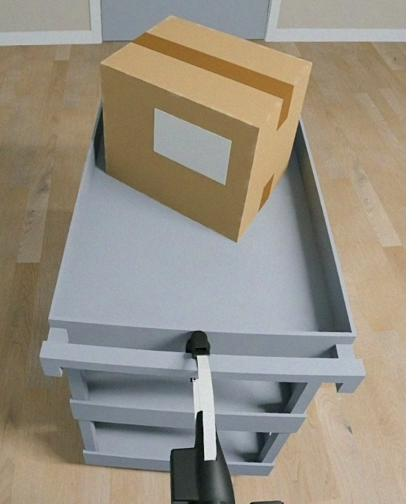

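>>> move --r1 '{"base": {"translate_m": 0.6, "strafe_m": -0.24}}' --blocking false --cameras '[]'

>>> wait --seconds 4 --cameras '["r1_head_camera", "r1_head_left_camera", "r1_head_right_camera"]'

Scene clock: 1316.90 s.
move: r1 moving
r1.base_odometry: x=+0.444 y=+1.343 heading=+2.870
r1.turned_by_wheels: +0.000
r1.turned_by_imu: +0.000
r1.base_tilt: forward=-1.6 right=+1.3
r1.lidar_m: 1.03 1.00 1.32 2.17 2.26 1.91 1.81 1.86 2.51 2.51 1.43 1.10
r1.base_status: translate_m moving; strafe_m moving
r1.joint_positions: lift_m=+0.127 arm_m=+0.000 wrist_yaw_rad=+3.089 wrist_pitch_rad=+0.002 wrist_roll_rad=+0.000 gripper_m=+0.056
r1.joint_status: not commanded
r1.measured_speeds: translate_m=+0.124 strafe_m=-0.049 rotate_rad=+0.000 lift_m=+0.000 arm_m=+0.000 wrist_yaw_rad=+0.000 wrist_pitch_rad=+0.000 wrist_roll_rad=+0.000
r1.motor_effort: lift_m=+20(20) arm_m=-4(4) wheel_0=+7(9) wheel_1=+4(5) wheel_2=-8(9)
r1.servo_current: wrist_yaw_rad=39(59) wrist_pitch_rad=39(46) wrist_roll_rad=39(65) gripper_m=46(46)
r1.hand_pose: x=-0.1125 y=+0.1024 z=+0.3046 quat_wxyz=(+0.026, -0.001, +0.000, +1.000) (m; r1's base frame)
r1.wrist_depth_mm: 136 139 - - - - - / 113 139 - - - - - / 117 139 228 - - - - / 137 161 - - - - - / 1708 - - 1921 - - - / 1229 1182 192 1182 190 1255 1255 / 842 741 750 167 741 788 778
r2.base_odometry: x=-0.382 y=-1.649 heading=-2.105
r2.turned_by_wheels: +0.000
r2.turned_by_imu: +0.000
r2.base_tilt: forward=-0.6 right=+0.0
r2.lidar_m: 0.41 0.45 2.09 2.00 2.11 2.86 3.04 3.16 2.86 2.73 2.84 0.43
r2.base_status: not commanded
r2.joint_positions: lift_m=+0.682 arm_m=+0.000 wrist_yaw_rad=-0.065 wrist_pitch_rad=+0.002 wrist_roll_rad=+1.570 gripper_m=-0.024
r2.joint_status: not commanded
r2.measured_speeds: translate_m=+0.000 strafe_m=+0.000 rotate_rad=+0.000 lift_m=+0.000 arm_m=+0.000 wrist_yaw_rad=+0.000 wrist_pitch_rad=+0.000 wrist_roll_rad=+0.000
r2.motor_effort: lift_m=+16(16) arm_m=-4(4) wheel_0=-2(3) wheel_1=-5(6) wheel_2=+7(7)
r2.servo_current: wrist_yaw_rad=46(59) wrist_pitch_rad=39(46) wrist_roll_rad=46(46) gripper_m=85(85)
r2.contact_limits: translate_m 0.5
r2.hand_pose: x=+0.4530 y=-0.1061 z=+0.8597 quat_wxyz=(+0.707, +0.706, -0.022, -0.024) (m; r2's base frame)
r2.wrist_depth_mm: - - - 161 219 1661 1138 / - - - 163 221 750 - / - - 488 165 224 820 - / - 492 469 168 228 842 - / - - 525 169 230 854 - / - - 188 172 180 - - / - - - - 236 1618 504
pictures: none
No camera images: "cameras" was empty.

Scene clock: 1319.97 s.
earlier move: r1 done
r1.base_odometry: x=-0.042 y=+1.714 heading=+2.870
r1.turned_by_wheels: +0.000
r1.turned_by_imu: -0.001
r1.base_tilt: forward=-1.6 right=+1.3
r1.lidar_m: 0.46 0.47 0.68 1.44 2.50 2.52 2.37 2.48 2.41 1.95 0.57 0.49
r1.base_status: done
r1.joint_positions: lift_m=+0.127 arm_m=+0.000 wrist_yaw_rad=+3.089 wrist_pitch_rad=+0.002 wrist_roll_rad=+0.000 gripper_m=+0.056
r1.joint_status: not commanded
r1.measured_speeds: translate_m=+0.000 strafe_m=+0.000 rotate_rad=+0.000 lift_m=+0.000 arm_m=+0.000 wrist_yaw_rad=+0.000 wrist_pitch_rad=+0.000 wrist_roll_rad=+0.000
r1.motor_effort: lift_m=+20(20) arm_m=-4(4) wheel_0=+1(11) wheel_1=+3(6) wheel_2=+1(10)
r1.servo_current: wrist_yaw_rad=65(65) wrist_pitch_rad=39(52) wrist_roll_rad=39(78) gripper_m=39(52)
r1.hand_pose: x=-0.1125 y=+0.1024 z=+0.3046 quat_wxyz=(+0.026, -0.001, +0.000, +1.000) (m; r1's base frame)
r1.wrist_depth_mm: 136 138 - - - - - / 114 139 - - - - - / 117 139 271 - - - - / 137 161 - - - - - / 1921 - - - - - - / 1160 1182 195 1205 190 1160 1160 / 842 759 809 156 707 127 768
r2.base_odometry: x=-0.382 y=-1.649 heading=-2.105
r2.turned_by_wheels: +0.000
r2.turned_by_imu: +0.000
r2.base_tilt: forward=-0.7 right=+0.1
r2.lidar_m: 0.39 0.44 2.10 2.01 2.10 2.88 3.04 3.13 2.84 2.74 2.84 0.41
r2.base_status: not commanded
r2.joint_positions: lift_m=+0.682 arm_m=+0.000 wrist_yaw_rad=-0.065 wrist_pitch_rad=+0.002 wrist_roll_rad=+1.570 gripper_m=-0.024
r2.joint_status: not commanded
r2.measured_speeds: translate_m=+0.000 strafe_m=+0.000 rotate_rad=+0.000 lift_m=+0.000 arm_m=+0.000 wrist_yaw_rad=+0.000 wrist_pitch_rad=+0.000 wrist_roll_rad=+0.000
r2.motor_effort: lift_m=+16(16) arm_m=-4(4) wheel_0=-2(3) wheel_1=-6(6) wheel_2=+7(7)
r2.servo_current: wrist_yaw_rad=46(65) wrist_pitch_rad=39(46) wrist_roll_rad=52(59) gripper_m=78(85)
r2.contact_limits: translate_m 0.5
r2.hand_pose: x=+0.4530 y=-0.1061 z=+0.8597 quat_wxyz=(+0.707, +0.706, -0.022, -0.024) (m; r2's base frame)
r2.wrist_depth_mm: - - - 161 220 1618 1182 / - - - 163 222 750 - / - - 492 165 224 809 - / - 488 473 167 228 831 - / - - 530 170 230 820 - / - - 189 172 180 - - / - - - - 236 1618 500
wait: 3.07 of 4 s (r1 has come to rest)
pictures: r1_head_camera, r1_head_left_camera, r1_head_right_camera
Images, in order (width x height): r1_head_camera 420x560, r1_head_left_camera 420x672, r1_head_right_camera 420x672.

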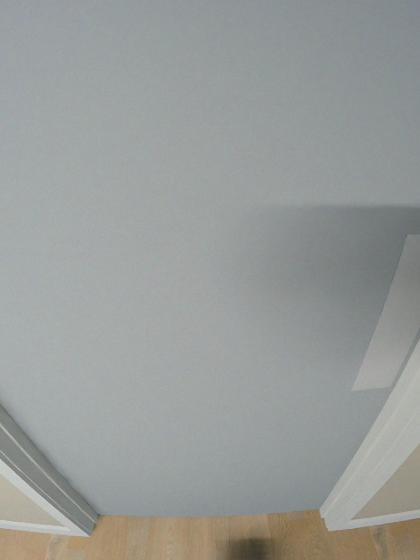

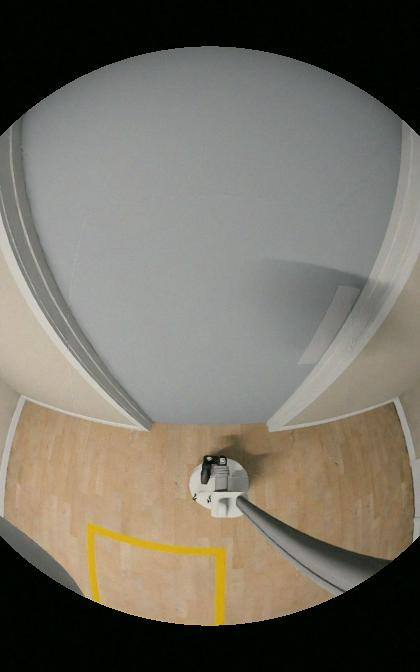

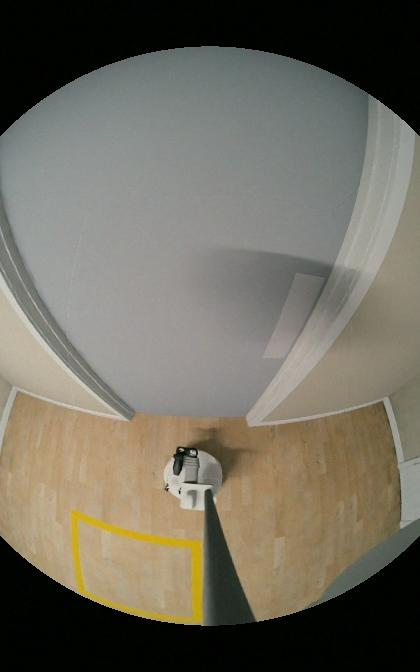

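>>> move --r1 '{"base": {"translate_m": 0.2, "strafe_m": -0.08}}' --blocking false --cameras '[]'

>>> wait --seconds 3 --cameras '["r1_head_left_camera"]'

>>> move --r1 '{"base": {"translate_m": 0.2}, "pace": "slow", "contact_limits": {"translate_m": 0.5}}' --blocking false --cameras '[]'

>>> wait --seconds 3 --cameras '["r1_head_left_camera", "r1_head_camera", "r2_head_camera"]'

Scene clock: 1334.60 s.
move: r1 moving
r1.base_odometry: x=-0.069 y=+1.735 heading=+2.870
r1.turned_by_wheels: +0.000
r1.turned_by_imu: +0.000
r1.base_tilt: forward=-1.6 right=+1.3
r1.lidar_m: 0.43 0.47 0.65 1.30 2.51 2.54 2.41 2.50 2.40 1.77 0.55 0.48
r1.base_status: translate_m moving; strafe_m moving
r1.joint_positions: lift_m=+0.127 arm_m=+0.000 wrist_yaw_rad=+3.089 wrist_pitch_rad=+0.002 wrist_roll_rad=+0.000 gripper_m=+0.056
r1.joint_status: not commanded
r1.measured_speeds: translate_m=+0.121 strafe_m=-0.050 rotate_rad=-0.002 lift_m=+0.000 arm_m=+0.000 wrist_yaw_rad=+0.000 wrist_pitch_rad=+0.000 wrist_roll_rad=+0.000
r1.motor_effort: lift_m=+20(20) arm_m=-4(4) wheel_0=+8(10) wheel_1=+4(6) wheel_2=-9(9)
r1.servo_current: wrist_yaw_rad=20(65) wrist_pitch_rad=46(46) wrist_roll_rad=46(59) gripper_m=39(46)
r1.hand_pose: x=-0.1125 y=+0.1024 z=+0.3046 quat_wxyz=(+0.026, -0.001, +0.000, +1.000) (m; r1's base frame)
r1.wrist_depth_mm: 136 138 - - - - - / 114 139 - - - - - / 117 140 273 - - - - / 137 161 - - - - - / 1983 - - - - - - / 1205 1205 195 1182 191 1160 1138 / 854 750 715 155 699 127 759
r2.base_odometry: x=-0.382 y=-1.649 heading=-2.105
r2.turned_by_wheels: +0.000
r2.turned_by_imu: +0.000
r2.base_tilt: forward=-0.7 right=+0.0
r2.lidar_m: 0.40 0.41 2.08 2.01 2.10 2.90 3.03 3.16 2.82 2.72 2.89 0.42
r2.base_status: not commanded
r2.joint_positions: lift_m=+0.682 arm_m=+0.000 wrist_yaw_rad=-0.065 wrist_pitch_rad=+0.002 wrist_roll_rad=+1.570 gripper_m=-0.024
r2.joint_status: not commanded
r2.measured_speeds: translate_m=+0.000 strafe_m=+0.000 rotate_rad=+0.000 lift_m=+0.000 arm_m=+0.000 wrist_yaw_rad=+0.000 wrist_pitch_rad=+0.000 wrist_roll_rad=+0.000
r2.motor_effort: lift_m=+16(16) arm_m=-3(4) wheel_0=-2(3) wheel_1=-6(6) wheel_2=+7(7)
r2.servo_current: wrist_yaw_rad=52(52) wrist_pitch_rad=33(46) wrist_roll_rad=59(59) gripper_m=78(85)
r2.contact_limits: translate_m 0.5
r2.hand_pose: x=+0.4530 y=-0.1061 z=+0.8597 quat_wxyz=(+0.707, +0.706, -0.022, -0.024) (m; r2's base frame)
r2.wrist_depth_mm: - - - 161 220 1661 1138 / - - - 163 222 741 - / - - 488 165 224 820 - / - 492 466 167 227 842 - / - - 525 170 230 842 - / - - 189 172 180 - - / - - - - 236 1618 504
pictures: none
No camera images: "cameras" was empty.

Scene clock: 1336.17 s.
earlier move: r1 done
r1.base_odometry: x=-0.214 y=+1.845 heading=+2.870
r1.turned_by_wheels: +0.000
r1.turned_by_imu: +0.000
r1.base_tilt: forward=-1.6 right=+1.2
r1.lidar_m: 0.26 0.30 0.41 0.76 2.55 2.74 2.58 2.66 2.30 1.08 0.41 0.30
r1.base_status: done
r1.joint_positions: lift_m=+0.127 arm_m=+0.000 wrist_yaw_rad=+3.089 wrist_pitch_rad=+0.002 wrist_roll_rad=+0.000 gripper_m=+0.056
r1.joint_status: not commanded
r1.measured_speeds: translate_m=+0.000 strafe_m=+0.000 rotate_rad=+0.000 lift_m=+0.000 arm_m=+0.000 wrist_yaw_rad=+0.000 wrist_pitch_rad=+0.000 wrist_roll_rad=+0.000
r1.motor_effort: lift_m=+20(20) arm_m=-4(4) wheel_0=+1(10) wheel_1=+3(6) wheel_2=+0(10)
r1.servo_current: wrist_yaw_rad=39(65) wrist_pitch_rad=39(52) wrist_roll_rad=52(65) gripper_m=39(46)
r1.hand_pose: x=-0.1125 y=+0.1024 z=+0.3046 quat_wxyz=(+0.026, -0.001, +0.000, +1.000) (m; r1's base frame)
r1.wrist_depth_mm: 136 139 - - - - - / 113 139 - - - - - / 118 140 272 - - - - / 137 161 - - - - - / 1983 - - - - - - / 1182 1205 193 1182 191 1281 1160 / 842 750 759 156 750 778 809
r2.base_odometry: x=-0.382 y=-1.649 heading=-2.105
r2.turned_by_wheels: +0.000
r2.turned_by_imu: +0.000
r2.base_tilt: forward=-0.7 right=+0.1
r2.lidar_m: 0.39 0.44 2.09 1.98 2.08 2.91 3.05 3.15 2.87 2.72 2.87 0.42
r2.base_status: not commanded
r2.joint_positions: lift_m=+0.682 arm_m=+0.000 wrist_yaw_rad=-0.065 wrist_pitch_rad=+0.002 wrist_roll_rad=+1.570 gripper_m=-0.024
r2.joint_status: not commanded
r2.measured_speeds: translate_m=+0.000 strafe_m=+0.000 rotate_rad=+0.000 lift_m=+0.000 arm_m=+0.000 wrist_yaw_rad=+0.000 wrist_pitch_rad=+0.000 wrist_roll_rad=+0.000
r2.motor_effort: lift_m=+16(16) arm_m=-3(4) wheel_0=-2(3) wheel_1=-6(6) wheel_2=+7(7)
r2.servo_current: wrist_yaw_rad=46(52) wrist_pitch_rad=46(46) wrist_roll_rad=46(59) gripper_m=85(85)
r2.contact_limits: translate_m 0.5
r2.hand_pose: x=+0.4530 y=-0.1061 z=+0.8597 quat_wxyz=(+0.707, +0.706, -0.022, -0.024) (m; r2's base frame)
r2.wrist_depth_mm: - - - 161 219 1661 1138 / - - - 163 222 750 - / - - 488 165 225 820 - / - 492 469 167 228 831 - / - - 525 169 230 831 - / - - 188 172 180 - - / - - - - 236 1576 504
wait: 1.57 of 3 s (r1 has come to rest)
pictures: r1_head_left_camera
Images, in order (width x height): r1_head_left_camera 420x672.

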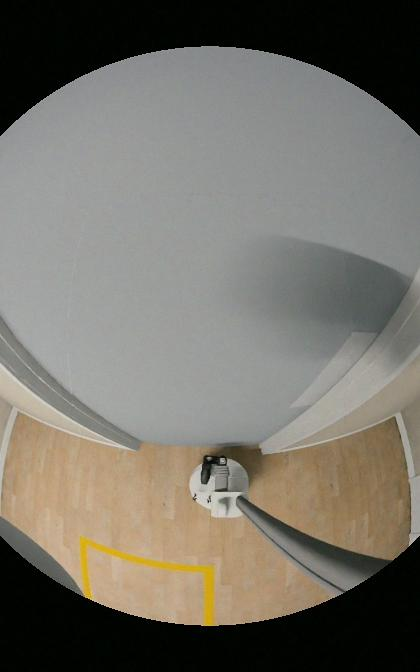

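Scene clock: 1336.67 s.
move: r1 moving
r1.base_odometry: x=-0.226 y=+1.848 heading=+2.871
r1.turned_by_wheels: +0.000
r1.turned_by_imu: +0.000
r1.base_tilt: forward=-1.6 right=+1.3
r1.lidar_m: 0.26 0.28 0.39 0.70 2.57 2.73 2.59 2.67 2.30 1.00 0.40 0.26
r1.base_status: translate_m moving
r1.joint_positions: lift_m=+0.127 arm_m=+0.000 wrist_yaw_rad=+3.089 wrist_pitch_rad=+0.002 wrist_roll_rad=+0.000 gripper_m=+0.056
r1.joint_status: not commanded
r1.measured_speeds: translate_m=+0.049 strafe_m=+0.000 rotate_rad=+0.000 lift_m=+0.000 arm_m=+0.000 wrist_yaw_rad=+0.000 wrist_pitch_rad=+0.000 wrist_roll_rad=+0.000
r1.motor_effort: lift_m=+20(20) arm_m=-4(4) wheel_0=+6(6) wheel_1=+3(6) wheel_2=-5(7)
r1.servo_current: wrist_yaw_rad=52(65) wrist_pitch_rad=46(46) wrist_roll_rad=46(65) gripper_m=46(52)
r1.contact_limits: translate_m 0.5
r1.hand_pose: x=-0.1125 y=+0.1024 z=+0.3046 quat_wxyz=(+0.026, -0.001, +0.000, +1.000) (m; r1's base frame)
r1.wrist_depth_mm: 136 138 - - - - - / 114 139 - - - - - / 117 140 273 - - - - / 137 162 - - - - - / 1921 - - - - - - / 1182 1205 193 1182 191 1281 1138 / 842 750 750 155 750 778 820
r2.base_odometry: x=-0.382 y=-1.649 heading=-2.105
r2.turned_by_wheels: +0.000
r2.turned_by_imu: +0.000
r2.base_tilt: forward=-0.7 right=+0.1
r2.lidar_m: 0.38 0.45 2.07 2.00 2.11 2.90 3.03 3.16 2.85 2.73 2.88 0.42
r2.base_status: not commanded
r2.joint_positions: lift_m=+0.682 arm_m=+0.000 wrist_yaw_rad=-0.065 wrist_pitch_rad=+0.002 wrist_roll_rad=+1.570 gripper_m=-0.024
r2.joint_status: not commanded
r2.measured_speeds: translate_m=+0.000 strafe_m=+0.000 rotate_rad=+0.000 lift_m=+0.000 arm_m=+0.000 wrist_yaw_rad=+0.000 wrist_pitch_rad=+0.000 wrist_roll_rad=+0.000
r2.motor_effort: lift_m=+16(16) arm_m=-4(4) wheel_0=-3(3) wheel_1=-5(6) wheel_2=+7(7)
r2.servo_current: wrist_yaw_rad=46(59) wrist_pitch_rad=39(46) wrist_roll_rad=59(59) gripper_m=78(85)
r2.contact_limits: translate_m 0.5
r2.hand_pose: x=+0.4530 y=-0.1061 z=+0.8597 quat_wxyz=(+0.707, +0.706, -0.022, -0.024) (m; r2's base frame)
r2.wrist_depth_mm: - - - 161 219 1661 1160 / - - - 163 222 741 - / - - 488 165 224 809 - / - 496 469 167 229 831 - / - - 530 170 231 842 - / - - 188 172 180 - - / - - - - 236 1618 504
pictures: none
No camera images: "cameras" was empty.

Scene clock: 1339.43 s.
earlier move: r1 done
r1.base_odometry: x=-0.406 y=+1.898 heading=+2.872
r1.turned_by_wheels: +0.001
r1.turned_by_imu: +0.004
r1.base_tilt: forward=-1.6 right=+1.3
r1.lidar_m: 0.25 0.25 0.25 0.48 2.58 2.91 2.79 2.88 2.32 0.30 0.31 0.25
r1.base_status: done
r1.joint_positions: lift_m=+0.127 arm_m=+0.000 wrist_yaw_rad=+3.099 wrist_pitch_rad=+0.002 wrist_roll_rad=+0.000 gripper_m=+0.056
r1.joint_status: not commanded
r1.measured_speeds: translate_m=+0.000 strafe_m=+0.000 rotate_rad=+0.000 lift_m=+0.000 arm_m=+0.000 wrist_yaw_rad=+0.000 wrist_pitch_rad=+0.000 wrist_roll_rad=+0.000
r1.motor_effort: lift_m=+20(20) arm_m=+8(8) wheel_0=+16(21) wheel_1=+13(15) wheel_2=-12(19)
r1.servo_current: wrist_yaw_rad=72(78) wrist_pitch_rad=46(52) wrist_roll_rad=52(65) gripper_m=39(52)
r1.contact_limits: translate_m 0.5
r1.hand_pose: x=-0.1139 y=+0.0995 z=+0.3046 quat_wxyz=(+0.021, -0.001, +0.000, +1.000) (m; r1's base frame)
r1.wrist_depth_mm: - 136 - - - - - / - 136 195 - - - - / 107 135 183 - - - - / 123 137 272 - - - - / 1708 1921 - - - - - / 1182 1205 195 1182 191 1308 1118 / 842 759 750 167 750 788 820
r2.base_odometry: x=-0.382 y=-1.649 heading=-2.105
r2.turned_by_wheels: +0.000
r2.turned_by_imu: +0.000
r2.base_tilt: forward=-0.7 right=+0.0
r2.lidar_m: 0.39 0.44 2.07 2.00 2.08 2.88 3.05 3.13 2.86 2.74 2.88 0.41
r2.base_status: not commanded
r2.joint_positions: lift_m=+0.682 arm_m=+0.000 wrist_yaw_rad=-0.065 wrist_pitch_rad=+0.002 wrist_roll_rad=+1.570 gripper_m=-0.024
r2.joint_status: not commanded
r2.measured_speeds: translate_m=+0.000 strafe_m=+0.000 rotate_rad=+0.000 lift_m=+0.000 arm_m=+0.000 wrist_yaw_rad=+0.000 wrist_pitch_rad=+0.000 wrist_roll_rad=+0.000
r2.motor_effort: lift_m=+16(16) arm_m=-4(4) wheel_0=-3(3) wheel_1=-6(6) wheel_2=+7(7)
r2.servo_current: wrist_yaw_rad=46(59) wrist_pitch_rad=39(52) wrist_roll_rad=46(59) gripper_m=78(91)
r2.contact_limits: translate_m 0.5
r2.hand_pose: x=+0.4530 y=-0.1061 z=+0.8597 quat_wxyz=(+0.707, +0.706, -0.022, -0.024) (m; r2's base frame)
r2.wrist_depth_mm: - - - 161 220 1618 1138 / - - - 163 222 750 - / - - 488 165 224 809 - / - 492 473 167 229 809 - / - - 535 169 231 842 - / - - 188 172 180 - - / - - - - 237 1576 504
wait: 2.77 of 3 s (r1 has come to rest)
pictures: r1_head_camera, r1_head_left_camera, r2_head_camera
Images, in order (width x height): r1_head_camera 420x560, r1_head_left_camera 420x672, r2_head_camera 420x560.

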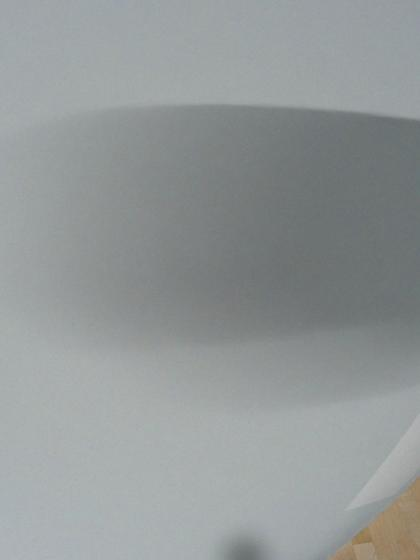

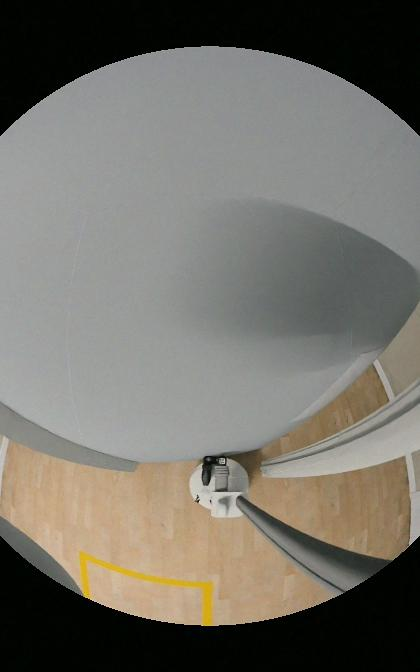

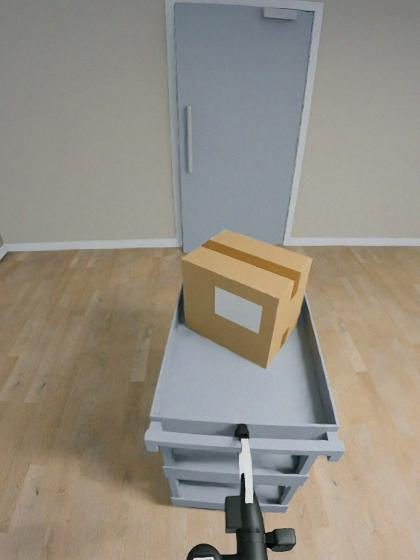

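>>> move --r1 '{"base": {"translate_m": 0.33}, "pace": "slow", "contact_limits": {"translate_m": 0.6}}' --blocking false --cameras '[]'

>>> wait --seconds 4 --cameras '["r1_head_left_camera", "r1_head_right_camera", "r2_head_camera"]'

Scene clock: 1355.63 s.
move: r1 moving
r1.base_odometry: x=-0.418 y=+1.902 heading=+2.873
r1.turned_by_wheels: +0.001
r1.turned_by_imu: +0.001
r1.base_tilt: forward=-1.6 right=+1.3
r1.lidar_m: 0.25 0.25 0.25 0.47 2.60 2.92 2.80 2.90 2.33 0.32 0.31 0.25
r1.base_status: translate_m moving
r1.joint_positions: lift_m=+0.127 arm_m=+0.000 wrist_yaw_rad=+3.101 wrist_pitch_rad=+0.002 wrist_roll_rad=+0.000 gripper_m=+0.056
r1.joint_status: not commanded
r1.measured_speeds: translate_m=+0.048 strafe_m=+0.000 rotate_rad=-0.004 lift_m=+0.000 arm_m=+0.000 wrist_yaw_rad=+0.000 wrist_pitch_rad=+0.000 wrist_roll_rad=+0.000
r1.motor_effort: lift_m=+20(20) arm_m=+9(9) wheel_0=+19(19) wheel_1=+18(18) wheel_2=-15(17)
r1.servo_current: wrist_yaw_rad=72(78) wrist_pitch_rad=39(46) wrist_roll_rad=59(59) gripper_m=46(46)
r1.contact_limits: translate_m 0.6
r1.hand_pose: x=-0.1141 y=+0.0991 z=+0.3046 quat_wxyz=(+0.020, -0.001, +0.000, +1.000) (m; r1's base frame)
r1.wrist_depth_mm: - 135 - - - - - / - 136 189 - - - - / 106 134 179 - - - - / 122 137 265 - - - - / 1708 1983 - - - - - / 1205 1205 195 1205 190 1281 1138 / 866 759 750 155 750 788 831
r2.base_odometry: x=-0.382 y=-1.649 heading=-2.105
r2.turned_by_wheels: +0.000
r2.turned_by_imu: +0.000
r2.base_tilt: forward=-0.7 right=+0.1
r2.lidar_m: 0.40 0.45 2.06 1.99 2.09 2.82 3.03 3.12 2.86 2.73 2.83 0.42
r2.base_status: not commanded
r2.joint_positions: lift_m=+0.682 arm_m=+0.000 wrist_yaw_rad=-0.065 wrist_pitch_rad=+0.002 wrist_roll_rad=+1.570 gripper_m=-0.024
r2.joint_status: not commanded
r2.measured_speeds: translate_m=+0.000 strafe_m=+0.000 rotate_rad=+0.000 lift_m=+0.000 arm_m=+0.000 wrist_yaw_rad=+0.000 wrist_pitch_rad=+0.000 wrist_roll_rad=+0.000
r2.motor_effort: lift_m=+16(16) arm_m=-4(4) wheel_0=-3(3) wheel_1=-5(6) wheel_2=+7(7)
r2.servo_current: wrist_yaw_rad=46(52) wrist_pitch_rad=39(46) wrist_roll_rad=46(52) gripper_m=85(85)
r2.contact_limits: translate_m 0.5
r2.hand_pose: x=+0.4530 y=-0.1061 z=+0.8597 quat_wxyz=(+0.707, +0.706, -0.022, -0.024) (m; r2's base frame)
r2.wrist_depth_mm: - - - 161 219 1661 1138 / - - - 163 223 759 - / - - 492 165 225 809 - / - 488 469 167 228 831 - / - - 530 170 230 842 - / - - 188 171 180 - - / - - - - 236 1618 508
pictures: none
No camera images: "cameras" was empty.

Scene clock: 1359.63 s.
earlier move: r1 moving
r1.base_odometry: x=-0.723 y=+1.986 heading=+2.872
r1.turned_by_wheels: -0.001
r1.turned_by_imu: +0.000
r1.base_tilt: forward=-1.6 right=+1.3
r1.lidar_m: 0.25 0.25 0.25 0.25 0.55 3.25 3.14 3.20 0.36 0.57 2.29 0.36
r1.base_status: translate_m moving
r1.joint_positions: lift_m=+0.127 arm_m=+0.000 wrist_yaw_rad=+3.101 wrist_pitch_rad=+0.002 wrist_roll_rad=+0.000 gripper_m=+0.056
r1.joint_status: not commanded
r1.measured_speeds: translate_m=+0.000 strafe_m=+0.000 rotate_rad=+0.000 lift_m=+0.000 arm_m=+0.000 wrist_yaw_rad=+0.000 wrist_pitch_rad=+0.000 wrist_roll_rad=+0.000
r1.motor_effort: lift_m=+20(20) arm_m=+9(10) wheel_0=+5(21) wheel_1=+11(18) wheel_2=-11(18)
r1.servo_current: wrist_yaw_rad=78(91) wrist_pitch_rad=46(52) wrist_roll_rad=52(65) gripper_m=33(52)
r1.contact_limits: translate_m 0.6
r1.hand_pose: x=-0.1142 y=+0.0990 z=+0.3046 quat_wxyz=(+0.020, -0.001, +0.000, +1.000) (m; r1's base frame)
r1.wrist_depth_mm: - 136 - - - - - / - 136 220 - - - - / 107 136 185 - - - - / 123 137 276 - - - - / 1661 - - - - - - / 1205 1229 195 1160 189 1182 1138 / 842 759 759 167 750 788 820
r2.base_odometry: x=-0.382 y=-1.649 heading=-2.105
r2.turned_by_wheels: +0.000
r2.turned_by_imu: +0.001
r2.base_tilt: forward=-0.7 right=+0.1
r2.lidar_m: 0.41 0.45 2.10 1.98 2.07 2.89 3.05 3.15 2.84 2.72 2.86 0.41
r2.base_status: not commanded
r2.joint_positions: lift_m=+0.682 arm_m=+0.000 wrist_yaw_rad=-0.065 wrist_pitch_rad=+0.002 wrist_roll_rad=+1.570 gripper_m=-0.024
r2.joint_status: not commanded
r2.measured_speeds: translate_m=+0.000 strafe_m=+0.000 rotate_rad=+0.000 lift_m=+0.000 arm_m=+0.000 wrist_yaw_rad=+0.000 wrist_pitch_rad=+0.000 wrist_roll_rad=+0.000
r2.motor_effort: lift_m=+16(16) arm_m=-4(4) wheel_0=-2(3) wheel_1=-6(6) wheel_2=+7(7)
r2.servo_current: wrist_yaw_rad=39(59) wrist_pitch_rad=39(52) wrist_roll_rad=46(59) gripper_m=78(91)
r2.contact_limits: translate_m 0.5
r2.hand_pose: x=+0.4530 y=-0.1061 z=+0.8597 quat_wxyz=(+0.707, +0.706, -0.022, -0.024) (m; r2's base frame)
r2.wrist_depth_mm: - - - 160 220 1618 1160 / - - - 163 222 750 - / - - 492 165 225 820 - / - 492 469 167 228 820 - / - - 530 169 232 842 - / - - 188 172 179 - - / - - - - 236 1576 504
wait: 4.00 s; no rest
pictures: r1_head_left_camera, r1_head_right_camera, r2_head_camera
Images, in order (width x height): r1_head_left_camera 420x672, r1_head_right_camera 420x672, r2_head_camera 420x560.

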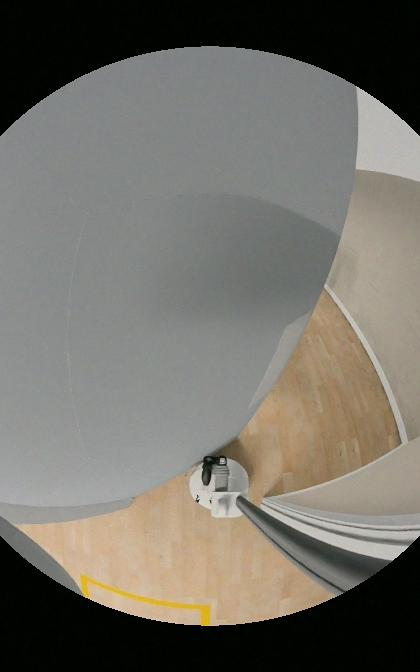

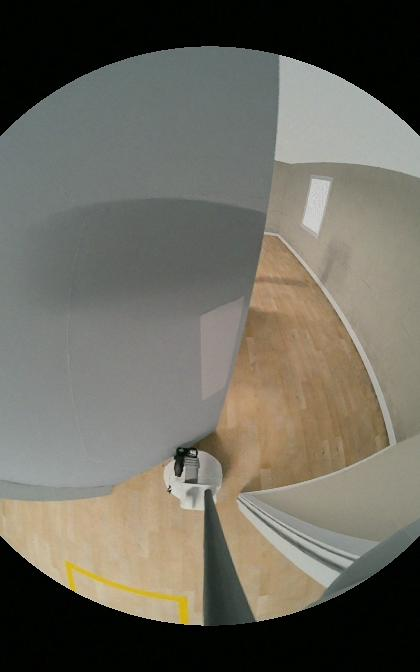

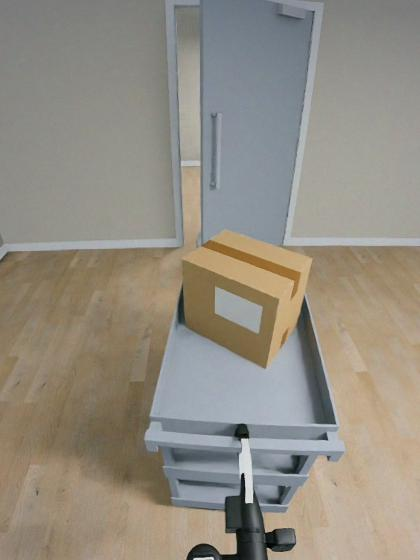

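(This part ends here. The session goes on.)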